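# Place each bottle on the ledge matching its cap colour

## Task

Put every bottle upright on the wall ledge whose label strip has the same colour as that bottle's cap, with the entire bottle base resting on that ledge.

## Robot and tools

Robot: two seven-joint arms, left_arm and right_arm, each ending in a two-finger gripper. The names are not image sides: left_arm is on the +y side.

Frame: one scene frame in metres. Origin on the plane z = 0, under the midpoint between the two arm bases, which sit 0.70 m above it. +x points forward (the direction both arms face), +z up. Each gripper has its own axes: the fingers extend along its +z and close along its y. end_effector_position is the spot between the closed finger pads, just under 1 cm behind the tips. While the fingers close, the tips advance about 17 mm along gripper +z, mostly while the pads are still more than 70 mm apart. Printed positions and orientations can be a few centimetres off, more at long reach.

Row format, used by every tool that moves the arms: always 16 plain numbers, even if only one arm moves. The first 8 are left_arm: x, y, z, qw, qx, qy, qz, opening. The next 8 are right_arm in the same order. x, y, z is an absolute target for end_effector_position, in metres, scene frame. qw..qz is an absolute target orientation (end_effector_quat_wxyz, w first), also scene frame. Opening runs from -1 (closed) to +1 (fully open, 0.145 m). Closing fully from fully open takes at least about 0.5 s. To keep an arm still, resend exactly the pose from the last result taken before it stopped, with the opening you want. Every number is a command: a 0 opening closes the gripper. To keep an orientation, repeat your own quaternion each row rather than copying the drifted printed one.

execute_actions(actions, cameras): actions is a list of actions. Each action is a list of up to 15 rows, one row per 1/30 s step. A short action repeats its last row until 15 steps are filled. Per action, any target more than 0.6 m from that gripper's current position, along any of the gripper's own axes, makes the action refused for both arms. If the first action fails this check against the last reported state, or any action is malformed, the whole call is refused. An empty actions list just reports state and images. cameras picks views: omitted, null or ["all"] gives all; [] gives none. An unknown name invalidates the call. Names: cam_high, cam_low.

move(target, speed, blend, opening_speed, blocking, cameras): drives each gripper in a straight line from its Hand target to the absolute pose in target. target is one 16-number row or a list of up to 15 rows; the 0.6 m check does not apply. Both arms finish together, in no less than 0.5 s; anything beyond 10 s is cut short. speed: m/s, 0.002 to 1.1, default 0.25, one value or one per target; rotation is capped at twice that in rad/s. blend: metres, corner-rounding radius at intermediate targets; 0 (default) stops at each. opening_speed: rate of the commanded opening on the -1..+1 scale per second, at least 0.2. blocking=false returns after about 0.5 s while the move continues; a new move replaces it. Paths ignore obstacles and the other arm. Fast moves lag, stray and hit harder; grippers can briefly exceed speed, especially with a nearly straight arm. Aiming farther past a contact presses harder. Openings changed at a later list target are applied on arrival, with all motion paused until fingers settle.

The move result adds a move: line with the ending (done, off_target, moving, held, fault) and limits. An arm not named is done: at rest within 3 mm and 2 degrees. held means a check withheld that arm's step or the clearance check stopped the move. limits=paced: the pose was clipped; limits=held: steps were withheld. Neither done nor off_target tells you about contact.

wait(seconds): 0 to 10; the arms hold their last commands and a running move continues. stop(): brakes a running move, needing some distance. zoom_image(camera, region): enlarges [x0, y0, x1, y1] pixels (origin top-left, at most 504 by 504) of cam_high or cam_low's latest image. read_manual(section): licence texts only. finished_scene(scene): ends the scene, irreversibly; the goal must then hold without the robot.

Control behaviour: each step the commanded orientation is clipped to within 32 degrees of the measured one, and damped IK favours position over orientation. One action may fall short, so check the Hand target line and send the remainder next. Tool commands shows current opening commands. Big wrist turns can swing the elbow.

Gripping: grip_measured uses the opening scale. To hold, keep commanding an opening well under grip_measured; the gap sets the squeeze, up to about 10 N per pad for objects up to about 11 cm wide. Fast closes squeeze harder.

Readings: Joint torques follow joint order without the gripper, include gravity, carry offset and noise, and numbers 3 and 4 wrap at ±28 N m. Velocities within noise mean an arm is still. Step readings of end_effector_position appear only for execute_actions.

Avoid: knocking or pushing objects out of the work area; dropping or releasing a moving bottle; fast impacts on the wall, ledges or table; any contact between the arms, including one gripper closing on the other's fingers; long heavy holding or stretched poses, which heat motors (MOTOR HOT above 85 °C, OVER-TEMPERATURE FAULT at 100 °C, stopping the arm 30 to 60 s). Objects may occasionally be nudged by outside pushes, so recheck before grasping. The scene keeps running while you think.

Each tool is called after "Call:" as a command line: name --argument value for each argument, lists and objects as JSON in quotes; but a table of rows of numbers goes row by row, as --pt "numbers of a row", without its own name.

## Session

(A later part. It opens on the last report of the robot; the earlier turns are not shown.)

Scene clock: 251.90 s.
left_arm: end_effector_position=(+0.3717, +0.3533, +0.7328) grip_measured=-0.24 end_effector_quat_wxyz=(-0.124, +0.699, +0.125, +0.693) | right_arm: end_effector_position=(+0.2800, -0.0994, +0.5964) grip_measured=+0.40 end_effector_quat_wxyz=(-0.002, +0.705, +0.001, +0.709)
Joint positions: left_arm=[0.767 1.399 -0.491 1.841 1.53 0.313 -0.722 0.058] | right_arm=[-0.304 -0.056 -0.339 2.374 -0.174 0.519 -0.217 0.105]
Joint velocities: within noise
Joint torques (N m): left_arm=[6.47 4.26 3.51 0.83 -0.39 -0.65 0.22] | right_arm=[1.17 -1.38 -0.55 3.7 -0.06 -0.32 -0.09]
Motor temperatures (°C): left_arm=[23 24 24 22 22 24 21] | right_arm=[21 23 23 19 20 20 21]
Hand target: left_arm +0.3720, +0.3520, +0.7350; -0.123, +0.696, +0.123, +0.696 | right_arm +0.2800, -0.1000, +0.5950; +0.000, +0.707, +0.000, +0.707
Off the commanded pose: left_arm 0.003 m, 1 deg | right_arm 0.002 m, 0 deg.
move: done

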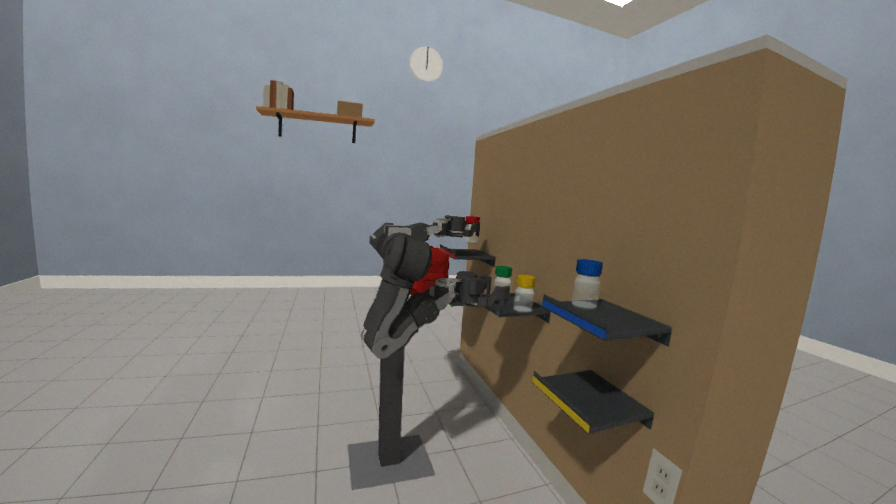

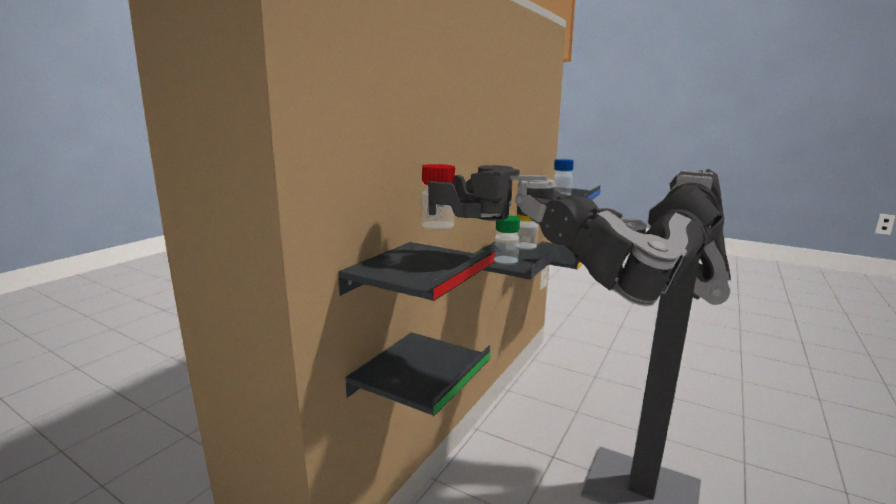

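Call:
move --pt "0.372 0.36 0.7 -0.1228 0.6964 0.1228 0.6964 -0.7 0.374 -0.085 0.588 0 0.7071 0 0.7071 0.4" --pt "0.372 0.36 0.678 -0.1228 0.6964 0.1228 0.6964 -0.7 0.374 -0.085 0.588 0 0.7071 0 0.7071 0.4" --speed '[0.12,0.02]'

Call:
zoom_image --camera "cam_low" --region '[390, 150, 640, 350]'

Call:
zoom_image --camera "cam_high" --region '[430, 210, 610, 360]'

Scene clock: 263.97 s.
left_arm: end_effector_position=(+0.3715, +0.3605, +0.6828) grip_measured=-0.24 end_effector_quat_wxyz=(-0.124, +0.692, +0.124, +0.700) | right_arm: end_effector_position=(+0.3741, -0.0847, +0.5885) grip_measured=+0.40 end_effector_quat_wxyz=(+0.001, +0.707, +0.000, +0.707)
Joint positions: left_arm=[0.5 1.445 -0.492 1.832 1.461 0.028 -0.672 0.058] | right_arm=[0.129 -0.135 -0.252 1.939 -0.115 0.526 -0.211 0.105]
Joint velocities: within noise
Joint torques (N m): left_arm=[4.21 5.42 2.48 0.39 -0.2 -0.53 0.22] | right_arm=[3.55 -1.7 -0.38 3.75 0.1 -0.56 0.03]
Motor temperatures (°C): left_arm=[24 24 24 21 22 24 21] | right_arm=[21 23 22 20 20 20 21]
Hand target: left_arm +0.3719, +0.3600, +0.6780; -0.123, +0.696, +0.123, +0.696 | right_arm +0.3740, -0.0849, +0.5880; +0.000, +0.707, +0.000, +0.707
Off the commanded pose: left_arm 0.005 m, 1 deg | right_arm 0.001 m, 0 deg.
move: off_target (left_arm)

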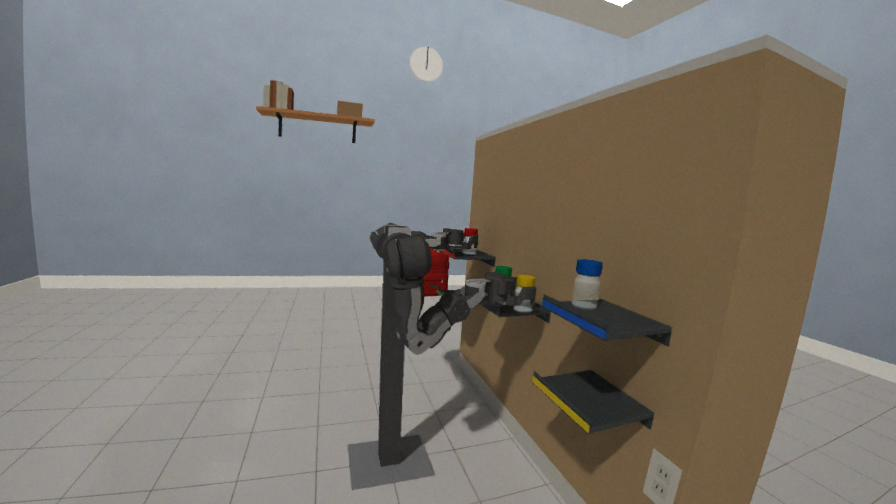

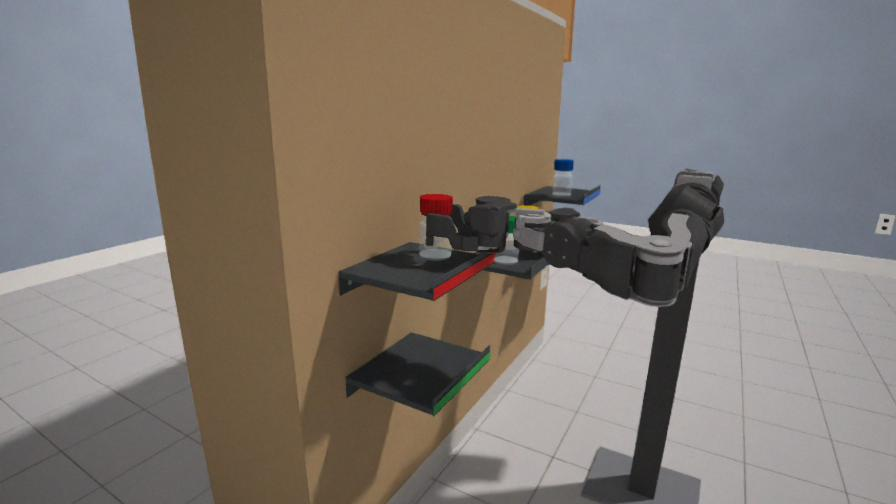

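Scaled by 2.016 from the camera's 896x504 image, which has a finer 1280x720 frame.

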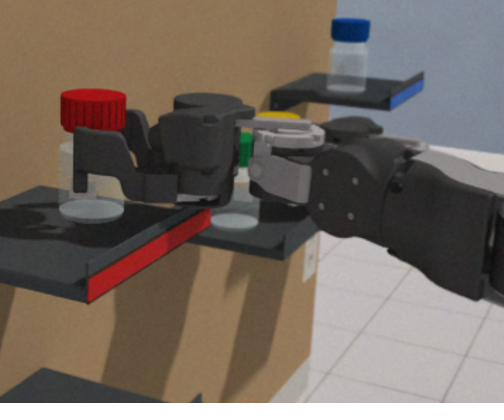

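Scaled by 2.800 from the camera's 896x504 image, which has a finer 1280x720 frame.

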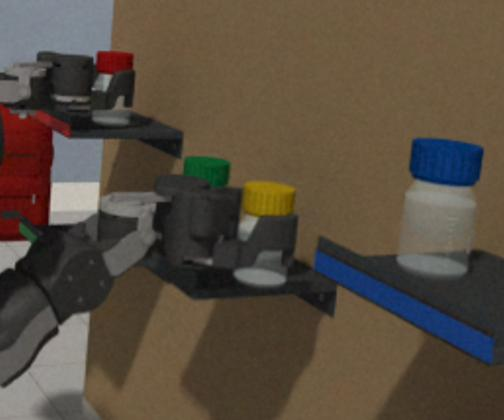

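Call:
move --pt "0.372 0.36 0.682 -0.1228 0.6964 0.1228 0.6964 -0.7 0.374 -0.085 0.588 0 0.7071 0 0.7071 0.4" --pt "0.372 0.36 0.682 -0.1228 0.6964 0.1228 0.6964 0.1 0.374 -0.085 0.588 0 0.7071 0 0.7071 -0.7" --pt "0.26 0.318 0.69 -0.1228 0.6964 0.1228 0.6964 0.1 0.374 -0.085 0.63 0 0.7071 0 0.7071 -0.7" --speed 0.15 --opening_speed 1.0

Call:
zoom_image --camera "cam_low" --region '[390, 150, 640, 350]'

Call:
zoom_image --camera "cam_high" --region '[430, 210, 610, 360]'

Scene clock: 285.57 s.
left_arm: end_effector_position=(+0.2596, +0.3186, +0.6918) grip_measured=+0.10 end_effector_quat_wxyz=(-0.125, +0.693, +0.123, +0.699) | right_arm: end_effector_position=(+0.3745, -0.0859, +0.6275) grip_measured=-0.24 end_effector_quat_wxyz=(+0.001, +0.710, +0.000, +0.704)
Joint positions: left_arm=[1.213 2 -1.345 2.429 1.584 -0.183 -0.797 0.083] | right_arm=[0.246 -0.157 -0.253 2.02 -0.114 0.733 -0.211 0.058]
Joint velocities: within noise
Joint torques (N m): left_arm=[1.78 1.46 1.48 0.05 -0.18 -0.39 0.15] | right_arm=[4.63 -2.1 -1.35 4.19 0 -0.55 -0.02]
Motor temperatures (°C): left_arm=[23 24 24 21 22 24 21] | right_arm=[22 23 22 20 20 20 21]
Hand target: left_arm +0.2600, +0.3180, +0.6900; -0.123, +0.696, +0.123, +0.696 | right_arm +0.3740, -0.0850, +0.6300; +0.000, +0.707, +0.000, +0.707
Off the commanded pose: left_arm 0.002 m, 0 deg | right_arm 0.003 m, 1 deg.
joint sent to its limit (left arm) — joint 5 (forearm roll), upper limit. The joint targets still meet the commanded pose.
move: done

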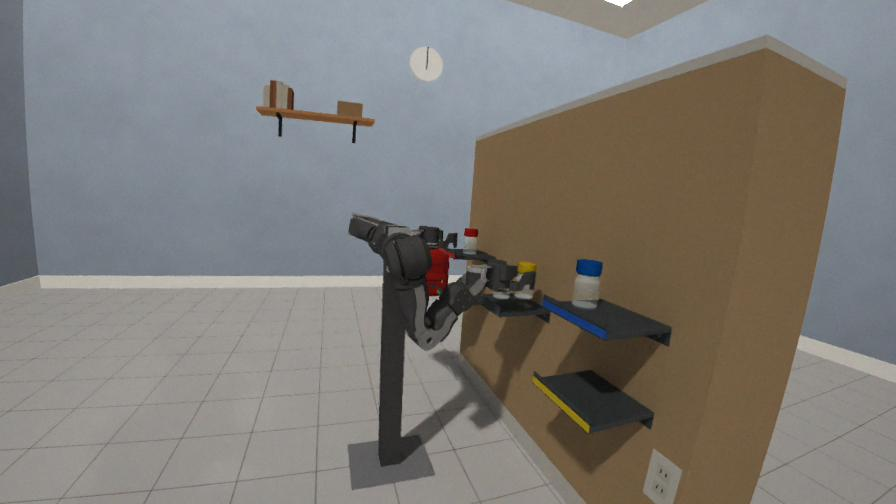

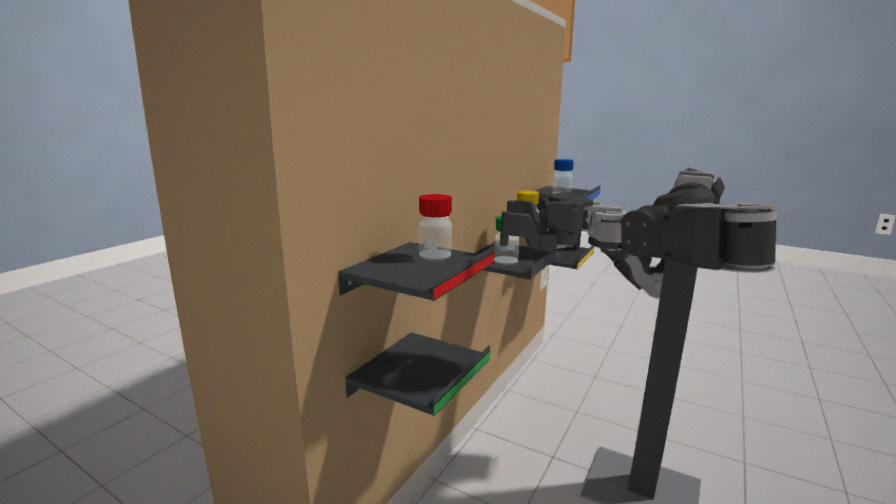

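Scaled by 2.016 from the camera's 896x504 image, which has a finer 1280x720 frame.

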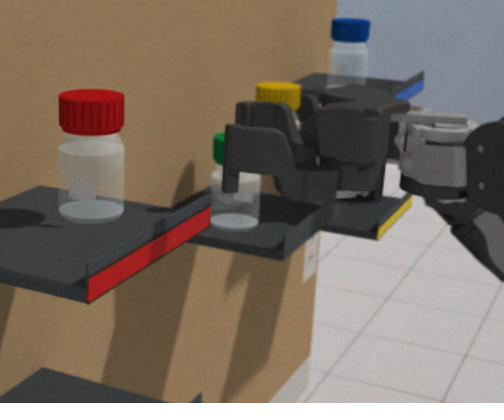

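Scaled by 2.800 from the camera's 896x504 image, which has a finer 1280x720 frame.

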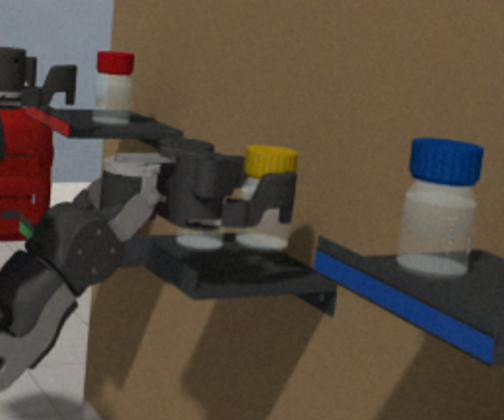

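Call:
move --pt "0.22 0.18 0.62 -0.1228 0.6964 0.1228 0.6964 0.65 0.265 -0.1 0.637 0 0.7071 0 0.7071 -0.7" --pt "0.24 0.27 0.48 -0.1228 0.6964 0.1228 0.6964 0.65 0.25 -0.22 0.56 0.1228 0.6964 -0.1228 0.6964 -0.7" --pt "0.24 0.25 0.47 -0.1228 0.6964 0.1228 0.6964 0.65 0.25 -0.3 0.53 0.1228 0.6964 -0.1228 0.6964 -0.7" --pt "0.26 0.14 0.56 0 0.7071 0 0.7071 0.65 0.378 -0.35 0.53 0.1228 0.6964 -0.1228 0.6964 -0.7" --pt "0.28 0.065 0.59 0 0.7071 0 0.7071 0.65 0.378 -0.354 0.515 0.1228 0.6964 -0.1228 0.6964 -0.7" --speed 0.22 --blend '[0.02,0.02,0.02,0.02,0]'

Call:
zoom_image --camera "cam_low" --region '[440, 150, 640, 300]'

Call:
zoom_image --camera "cam_high" --region '[430, 210, 650, 430]'

Scene clock: 309.77 s.
left_arm: end_effector_position=(+0.2793, +0.0637, +0.5918) grip_measured=+0.65 end_effector_quat_wxyz=(+0.005, +0.705, -0.001, +0.709) | right_arm: end_effector_position=(+0.3772, -0.3556, +0.5132) grip_measured=-0.24 end_effector_quat_wxyz=(+0.124, +0.700, -0.127, +0.692)
Joint positions: left_arm=[0.525 0.573 -1.274 2.29 0.686 0.248 -1.45 0.122] | right_arm=[0.094 0.374 0.289 1.474 0.333 0.115 -0.051 0.058]
Joint velocities: within noise
Joint torques (N m): left_arm=[4.36 0.41 1.66 2.96 -0.37 -0.06 -0.03] | right_arm=[4.36 4.5 0.66 4.19 0.05 -0.81 0.16]
Motor temperatures (°C): left_arm=[22 23 24 21 22 24 21] | right_arm=[22 23 22 21 20 20 21]
Hand target: left_arm +0.2800, +0.0650, +0.5900; +0.000, +0.707, +0.000, +0.707 | right_arm +0.3780, -0.3539, +0.5150; +0.123, +0.696, -0.123, +0.696
Off the commanded pose: left_arm 0.002 m, 1 deg | right_arm 0.003 m, 1 deg.
move: done; limits=paced

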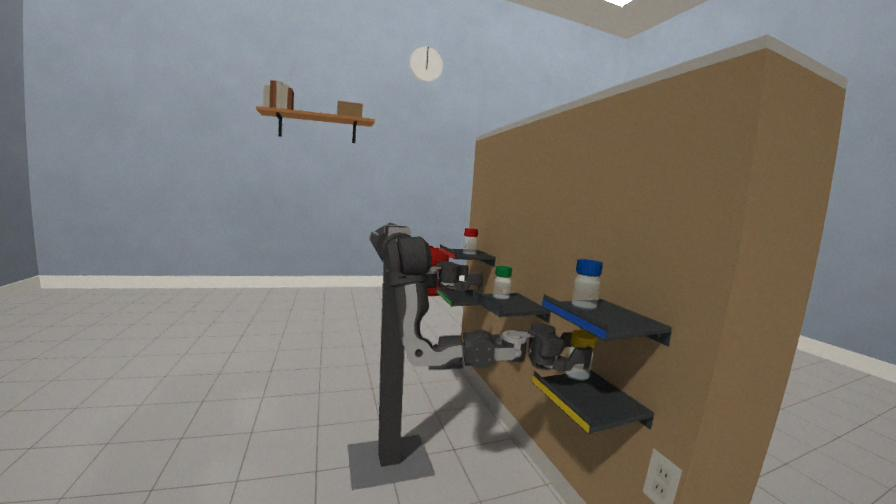

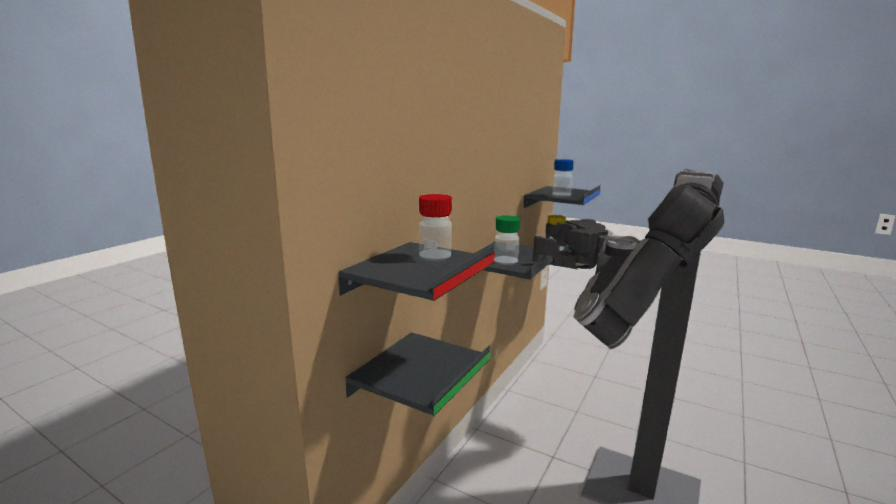

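Scaled by 2.520 from the camera's 896x504 image, which has a finer 1280x720 frame.

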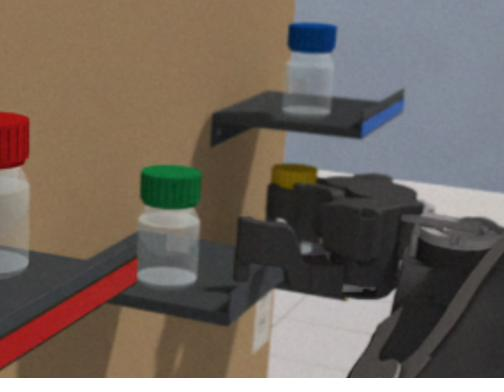

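Scaled by 2.291 from the camera's 896x504 image, which has a finer 1280x720 frame.

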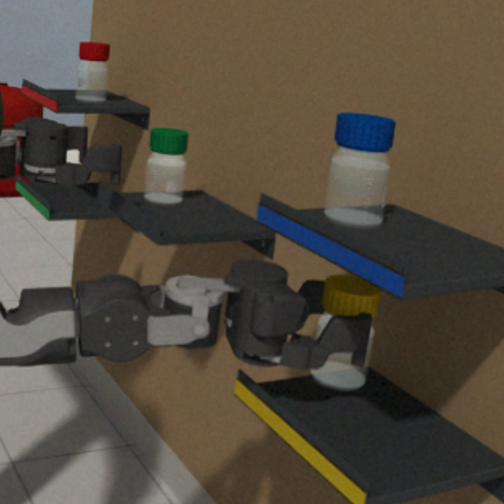

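Call:
move --pt "0.32 0.052 0.588 0 0.7071 0 0.7071 0.65 0.378 -0.354 0.5 0.1228 0.6964 -0.1228 0.6964 -0.7" --pt "0.37 0.052 0.588 0 0.7071 0 0.7071 0.65 0.378 -0.354 0.483 0.1228 0.6964 -0.1228 0.6964 -0.7" --speed '[0.12,0.06]'

Call:
zoom_image --camera "cam_low" --region '[440, 150, 640, 300]'

Call:
zoom_image --camera "cam_high" --region '[430, 210, 650, 430]'

Scene clock: 328.80 s.
left_arm: end_effector_position=(+0.3695, +0.0527, +0.5887) grip_measured=+0.65 end_effector_quat_wxyz=(-0.002, +0.706, +0.001, +0.708) | right_arm: end_effector_position=(+0.3780, -0.3563, +0.4913) grip_measured=-0.24 end_effector_quat_wxyz=(+0.128, +0.686, -0.122, +0.705)
Joint positions: left_arm=[0.743 0.464 -1.176 1.898 0.864 0.171 -1.223 0.122] | right_arm=[0.097 0.364 0.26 1.349 0.319 -0.052 -0.038 0.058]
Joint velocities: within noise
Joint torques (N m): left_arm=[7.45 -0.33 2.4 2.88 -0.31 -0.34 0.22] | right_arm=[3.42 3.39 0.12 2.48 0.22 -0.06 0.13]
Motor temperatures (°C): left_arm=[23 22 24 21 22 24 21] | right_arm=[22 23 22 21 20 21 21]
Hand target: left_arm +0.3700, +0.0520, +0.5881; +0.000, +0.707, +0.000, +0.707 | right_arm +0.3778, -0.3540, +0.4830; +0.123, +0.696, -0.123, +0.696
Off the commanded pose: left_arm 0.001 m, 0 deg | right_arm 0.009 m, 2 deg.
move: off_target (right_arm)

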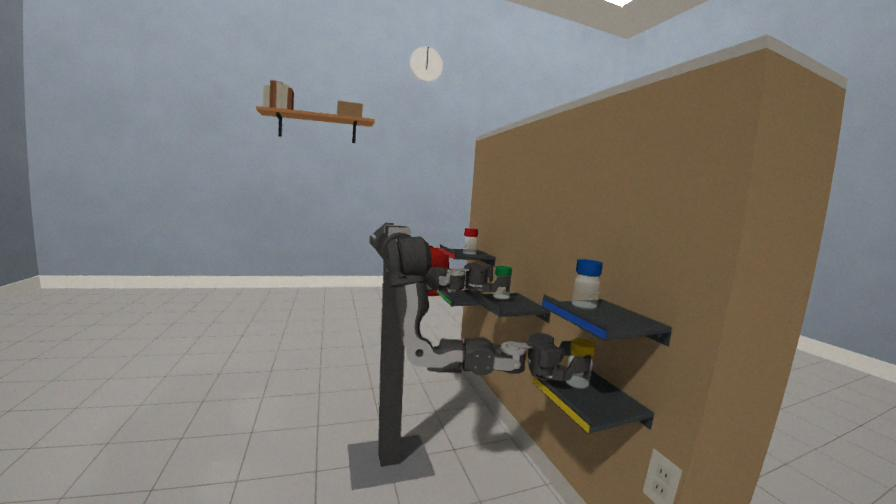

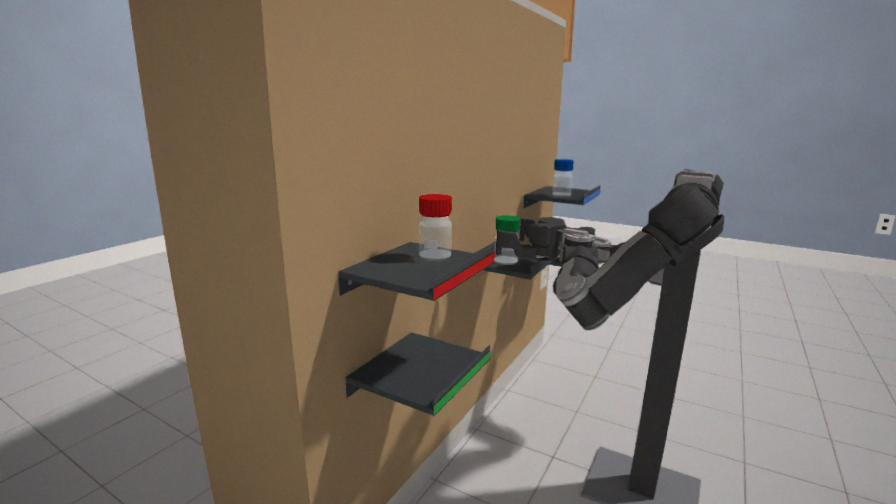

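Scaled by 2.520 from the camera's 896x504 image, which has a finer 1280x720 frame.

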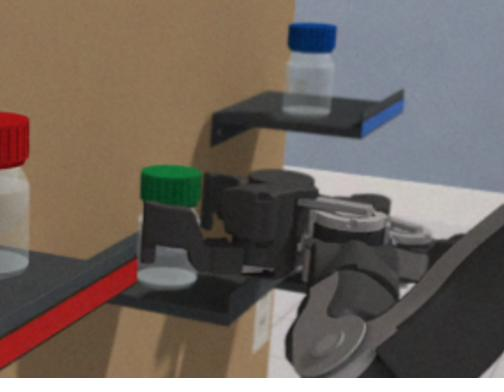

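Scaled by 2.291 from the camera's 896x504 image, which has a finer 1280x720 frame.

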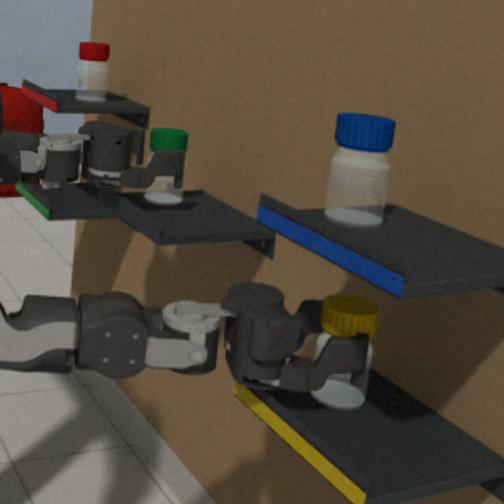

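Call:
move --pt "0.37 0.052 0.588 0 0.7071 0 0.7071 0.65 0.378 -0.355 0.4905 0.1228 0.6964 -0.1228 0.6964 -0.7" --pt "0.37 0.052 0.588 0 0.7071 0 0.7071 -0.7 0.378 -0.355 0.4905 0.1228 0.6964 -0.1228 0.6964 0.1" --pt "0.37 0.052 0.635 0 0.7071 0 0.7071 -0.7 0.255 -0.31 0.495 0.1228 0.6964 -0.1228 0.6964 0.1" --pt "0.262 0.06 0.635 0 0.7071 0 0.7071 -0.7 0.25 -0.3 0.495 0.1228 0.6964 -0.1228 0.6964 0.1" --pt "0.252 0.15 0.62 0 0.7071 0 0.7071 -0.7 0.25 -0.3 0.495 0.1228 0.6964 -0.1228 0.6964 0.1" --pt "0.25 0.29 0.53 -0.1228 0.6964 0.1228 0.6964 -0.7 0.25 -0.3 0.495 0.1228 0.6964 -0.1228 0.6964 0.1" --speed 0.2 --opening_speed 1.0 --blend '[0,0,0.015,0.03,0.03,0]'

Call:
zoom_image --camera "cam_low" --region '[340, 150, 640, 420]'

Call:
zoom_image --camera "cam_high" --region '[430, 210, 650, 430]'

Scene clock: 354.47 s.
left_arm: end_effector_position=(+0.2496, +0.2915, +0.5294) grip_measured=-0.25 end_effector_quat_wxyz=(-0.127, +0.698, +0.123, +0.694) | right_arm: end_effector_position=(+0.2498, -0.3014, +0.4940) grip_measured=+0.10 end_effector_quat_wxyz=(+0.124, +0.698, -0.124, +0.695)
Joint positions: left_arm=[0.205 1.447 -1.231 2.142 0.748 -0.698 -1.338 0.057] | right_arm=[-0.53 0.138 0.377 1.966 0.301 -0.06 -0.064 0.083]
Joint velocities: within noise
Joint torques (N m): left_arm=[2.84 4.73 1.61 3.1 -0.49 -0.36 0.13] | right_arm=[0.33 1.81 0.53 4.85 0.04 -0.53 0.01]
Motor temperatures (°C): left_arm=[24 22 24 22 22 24 21] | right_arm=[22 23 22 21 20 20 21]
Hand target: left_arm +0.2500, +0.2900, +0.5300; -0.123, +0.696, +0.123, +0.696 | right_arm +0.2500, -0.3000, +0.4949; +0.123, +0.696, -0.123, +0.696
Off the commanded pose: left_arm 0.002 m, 1 deg | right_arm 0.002 m, 0 deg.
move: done

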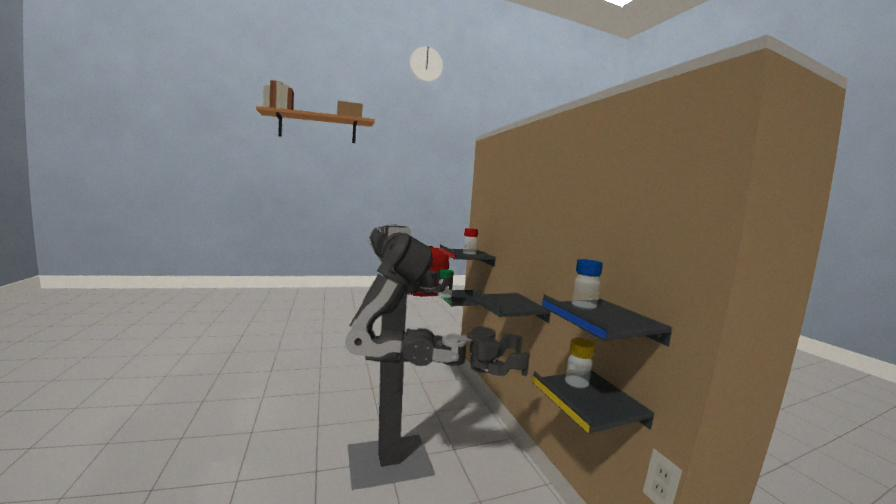

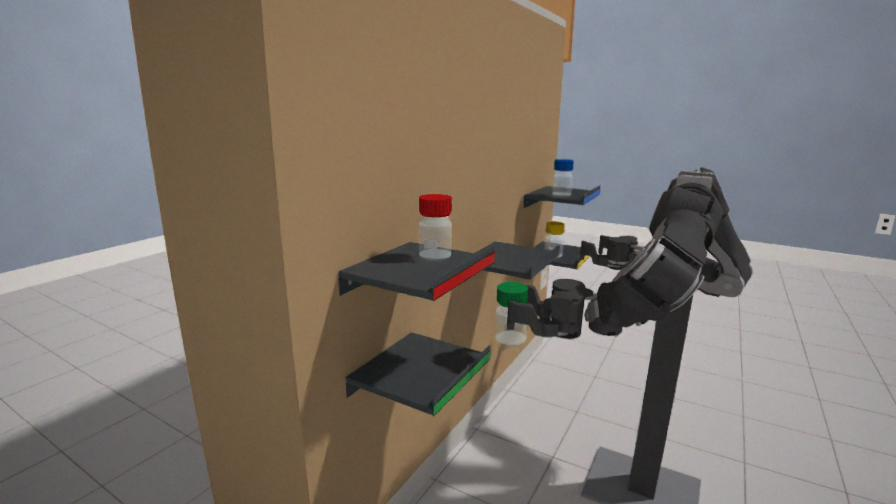

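Scaled by 1.680 from the camera's 896x504 image, which has a finer 1280x720 frame.

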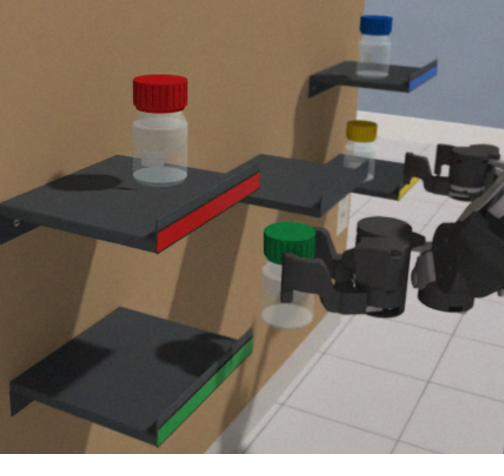

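Scaled by 2.291 from the camera's 896x504 image, which has a finer 1280x720 frame.

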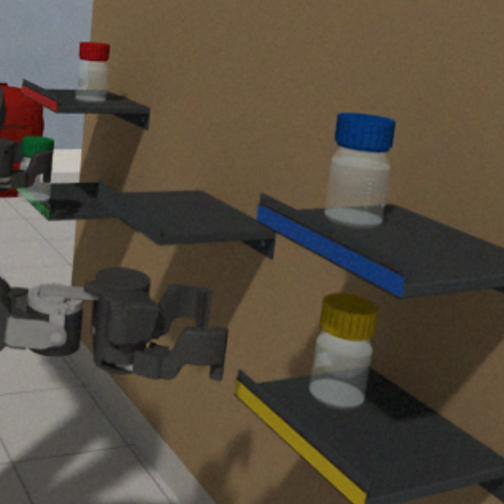

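Call:
move --pt "0.376 0.36 0.53 -0.1228 0.6964 0.1228 0.6964 -0.7 0.25 -0.3 0.495 0.1228 0.6964 -0.1228 0.6964 0.1" --pt "0.376 0.362 0.503 -0.1228 0.6964 0.1228 0.6964 -0.7 0.25 -0.3 0.495 0.1228 0.6964 -0.1228 0.6964 0.1" --pt "0.376 0.362 0.484 -0.1228 0.6964 0.1228 0.6964 -0.7 0.25 -0.3 0.495 0.1228 0.6964 -0.1228 0.6964 0.1" --speed '[0.2,0.1,0.02]' --cameras '["cam_low"]'

Call:
zoom_image --camera "cam_low" --region '[340, 150, 640, 420]'

Scene clock: 367.23 s.
left_arm: end_effector_position=(+0.3780, +0.3655, +0.4972) grip_measured=-0.25 end_effector_quat_wxyz=(-0.125, +0.680, +0.125, +0.712) | right_arm: end_effector_position=(+0.2498, -0.3014, +0.4940) grip_measured=+0.10 end_effector_quat_wxyz=(+0.124, +0.698, -0.124, +0.695)
Joint positions: left_arm=[0.547 1.103 -1.155 1.334 1.227 -0.64 -0.603 0.057] | right_arm=[-0.53 0.138 0.377 1.966 0.301 -0.06 -0.064 0.083]
Joint velocities: within noise
Joint torques (N m): left_arm=[3.78 3.39 0.69 0.9 0.3 0.09 0.3] | right_arm=[0.44 1.65 0.46 4.77 0.03 -0.53 0.04]
Motor temperatures (°C): left_arm=[23 23 24 22 22 24 21] | right_arm=[21 23 22 21 20 20 21]
Hand target: left_arm +0.3756, +0.3618, +0.4841; -0.123, +0.696, +0.123, +0.696 | right_arm +0.2500, -0.3000, +0.4949; +0.123, +0.696, -0.123, +0.696
Off the commanded pose: left_arm 0.014 m, 3 deg | right_arm 0.002 m, 0 deg.
move: off_target (left_arm)
Images, in order (width x height): cam_low 896x504.

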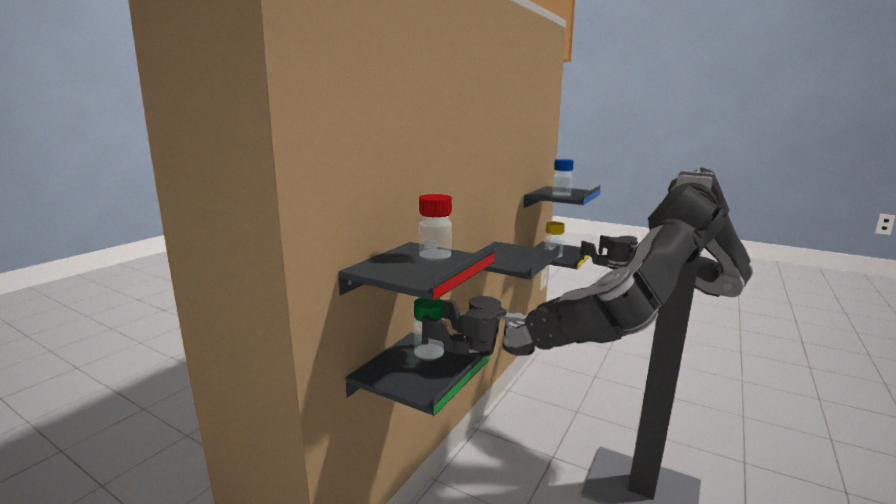

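Scaled by 1.680 from the camera's 896x504 image, which has a finer 1280x720 frame.

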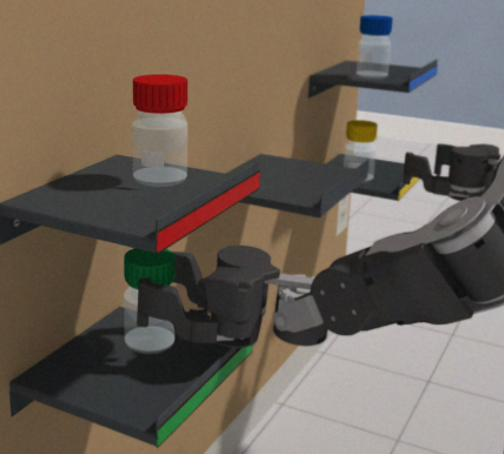

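Call:
move --target '[0.376,0.363,0.493,-0.1228,0.6964,0.1228,0.6964,-0.7,0.25,-0.3,0.495,0.1228,0.6964,-0.1228,0.6964,0.1]' --speed 0.05 --cameras '["cam_high","cam_low"]'

Call:
zoom_image --camera "cam_low" --region '[390, 280, 540, 400]'

Call:
zoom_image --camera "cam_high" --region '[430, 250, 510, 320]'

Scene clock: 383.30 s.
left_arm: end_effector_position=(+0.3771, +0.3639, +0.4981) grip_measured=-0.25 end_effector_quat_wxyz=(-0.123, +0.688, +0.123, +0.704) | right_arm: end_effector_position=(+0.2498, -0.3014, +0.4940) grip_measured=+0.10 end_effector_quat_wxyz=(+0.124, +0.698, -0.124, +0.695)
Joint positions: left_arm=[0.549 1.122 -1.155 1.363 1.24 -0.612 -0.603 0.057] | right_arm=[-0.53 0.138 0.377 1.966 0.301 -0.06 -0.064 0.083]
Joint velocities: within noise
Joint torques (N m): left_arm=[5.47 5.37 1.96 2.02 0.13 -0.14 0.14] | right_arm=[0.38 1.81 0.62 4.85 0.03 -0.55 -0.02]
Motor temperatures (°C): left_arm=[23 23 23 21 22 24 21] | right_arm=[21 23 22 22 20 21 21]
Hand target: left_arm +0.3759, +0.3629, +0.4931; -0.123, +0.696, +0.123, +0.696 | right_arm +0.2500, -0.3000, +0.4949; +0.123, +0.696, -0.123, +0.696
Off the commanded pose: left_arm 0.005 m, 1 deg | right_arm 0.002 m, 0 deg.
move: off_target (left_arm)

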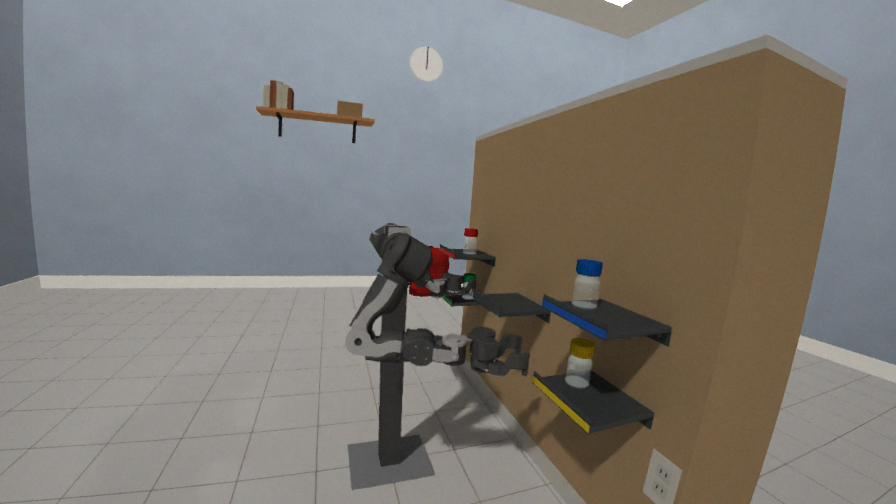

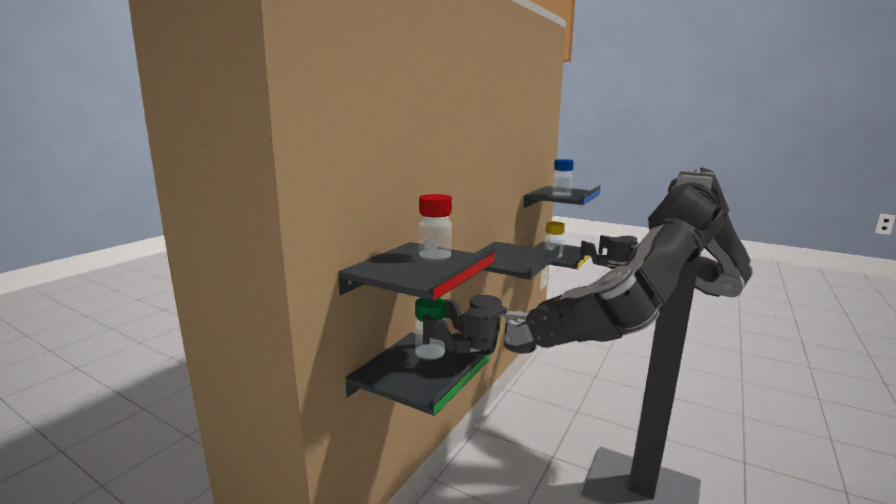

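Scaled by 3.360 from the camera's 896x504 image, which has a finer 1280x720 frame.

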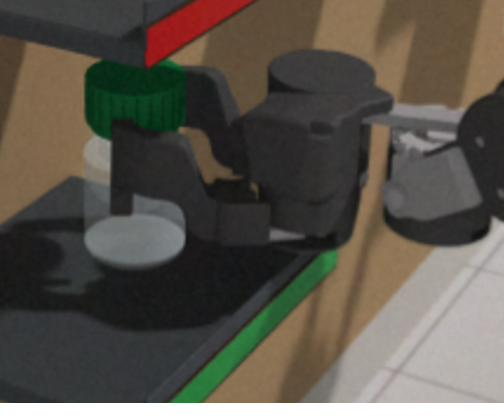

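Scaled by 6.300 from the camera's 896x504 image, which has a finer 1280x720 frame.

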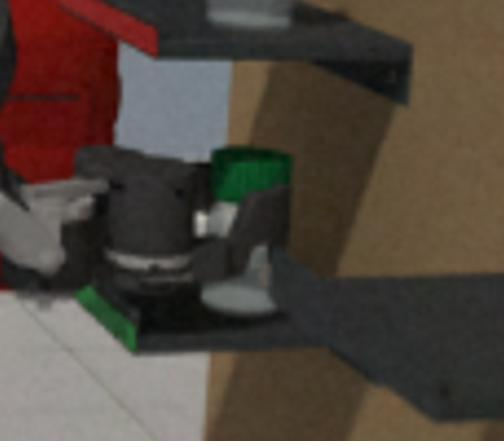

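Call:
move --pt "0.377 0.364 0.497 -0.1228 0.6964 0.1228 0.6964 -0.7 0.25 -0.3 0.495 0.1228 0.6964 -0.1228 0.6964 0.1" --pt "0.377 0.364 0.497 -0.1228 0.6964 0.1228 0.6964 0.1 0.25 -0.3 0.495 0.1228 0.6964 -0.1228 0.6964 0.1" --pt "0.25 0.318 0.5 -0.1228 0.6964 0.1228 0.6964 0.1 0.25 -0.3 0.495 0.1228 0.6964 -0.1228 0.6964 0.1" --speed 0.15 --opening_speed 1.0

Call:
zoom_image --camera "cam_low" --region '[330, 140, 630, 420]'

Call:
zoom_image --camera "cam_high" --region '[430, 210, 680, 430]'

Scene clock: 399.57 s.
left_arm: end_effector_position=(+0.2500, +0.3183, +0.5011) grip_measured=+0.10 end_effector_quat_wxyz=(-0.124, +0.696, +0.123, +0.696) | right_arm: end_effector_position=(+0.2498, -0.3014, +0.4940) grip_measured=+0.10 end_effector_quat_wxyz=(+0.124, +0.698, -0.124, +0.695)
Joint positions: left_arm=[-0.273 1.369 -0.756 1.956 0.791 -0.788 -1.13 0.083] | right_arm=[-0.53 0.138 0.377 1.966 0.301 -0.06 -0.064 0.083]
Joint velocities: within noise
Joint torques (N m): left_arm=[1.91 4.68 2.04 1.84 -0.26 -0.34 0.23] | right_arm=[0.38 1.86 0.54 4.9 0.02 -0.56 0.02]
Motor temperatures (°C): left_arm=[23 24 24 21 22 24 21] | right_arm=[21 23 22 22 20 21 21]
Hand target: left_arm +0.2500, +0.3180, +0.5000; -0.123, +0.696, +0.123, +0.696 | right_arm +0.2500, -0.3000, +0.4949; +0.123, +0.696, -0.123, +0.696
Off the commanded pose: left_arm 0.001 m, 0 deg | right_arm 0.002 m, 0 deg.
joint sent to its limit (left arm) — joint 6 (wrist pitch), lower limit. The joint targets still meet the commanded pose.
move: done

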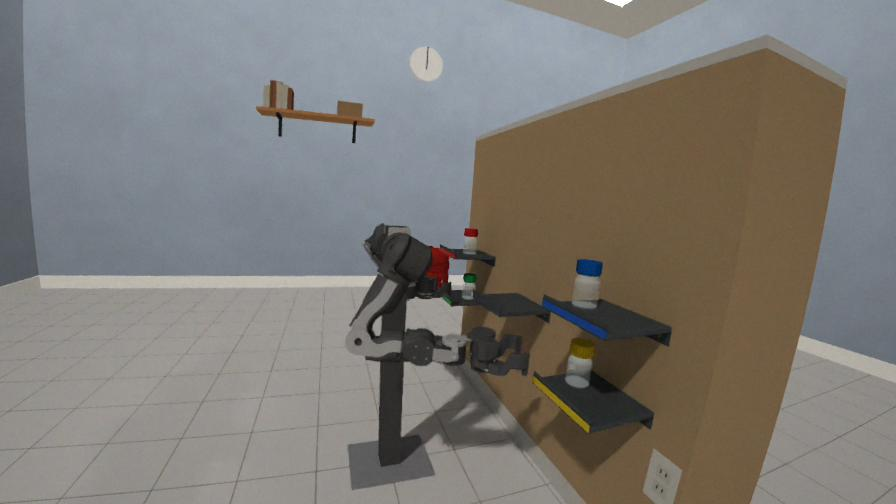

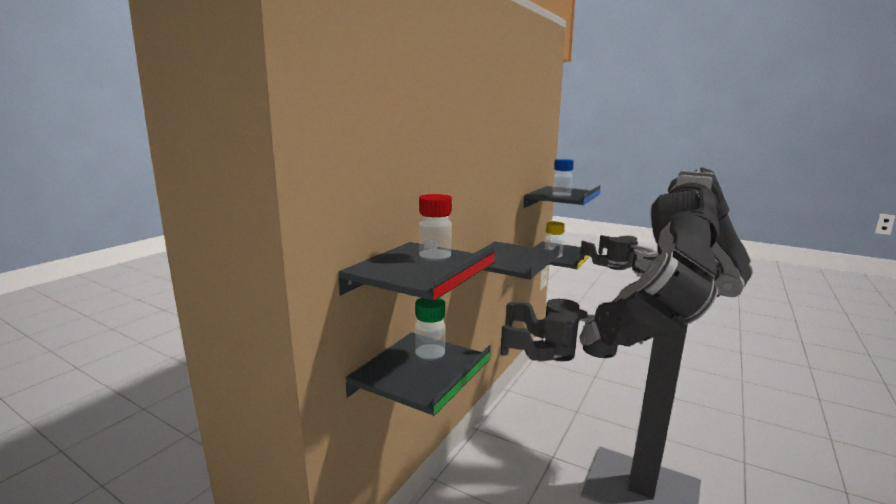

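Scaled by 1.680 from the camera's 896x504 image, which has a finer 1280x720 frame.

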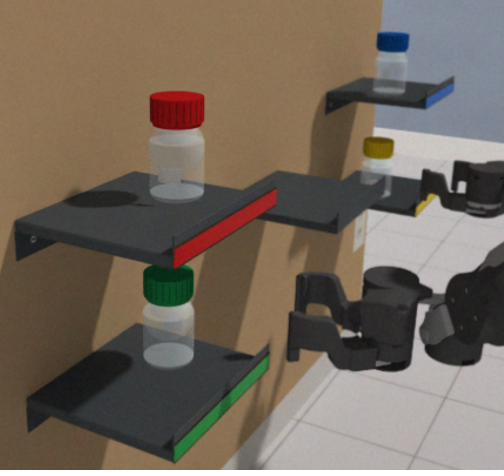

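Scaled by 2.016 from the camera's 896x504 image, which has a finer 1280x720 frame.

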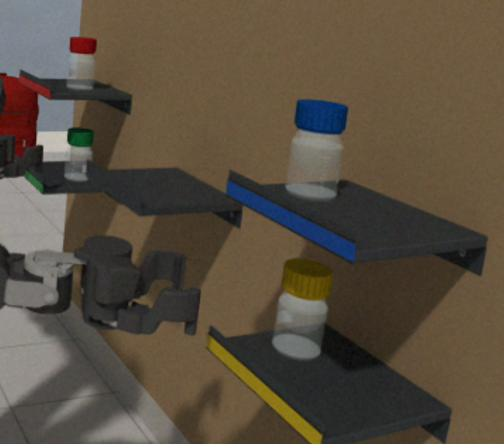

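All four bottles are on their matching ledges.

Call:
finished_scene --scene 2

The scene is finished: the task was done.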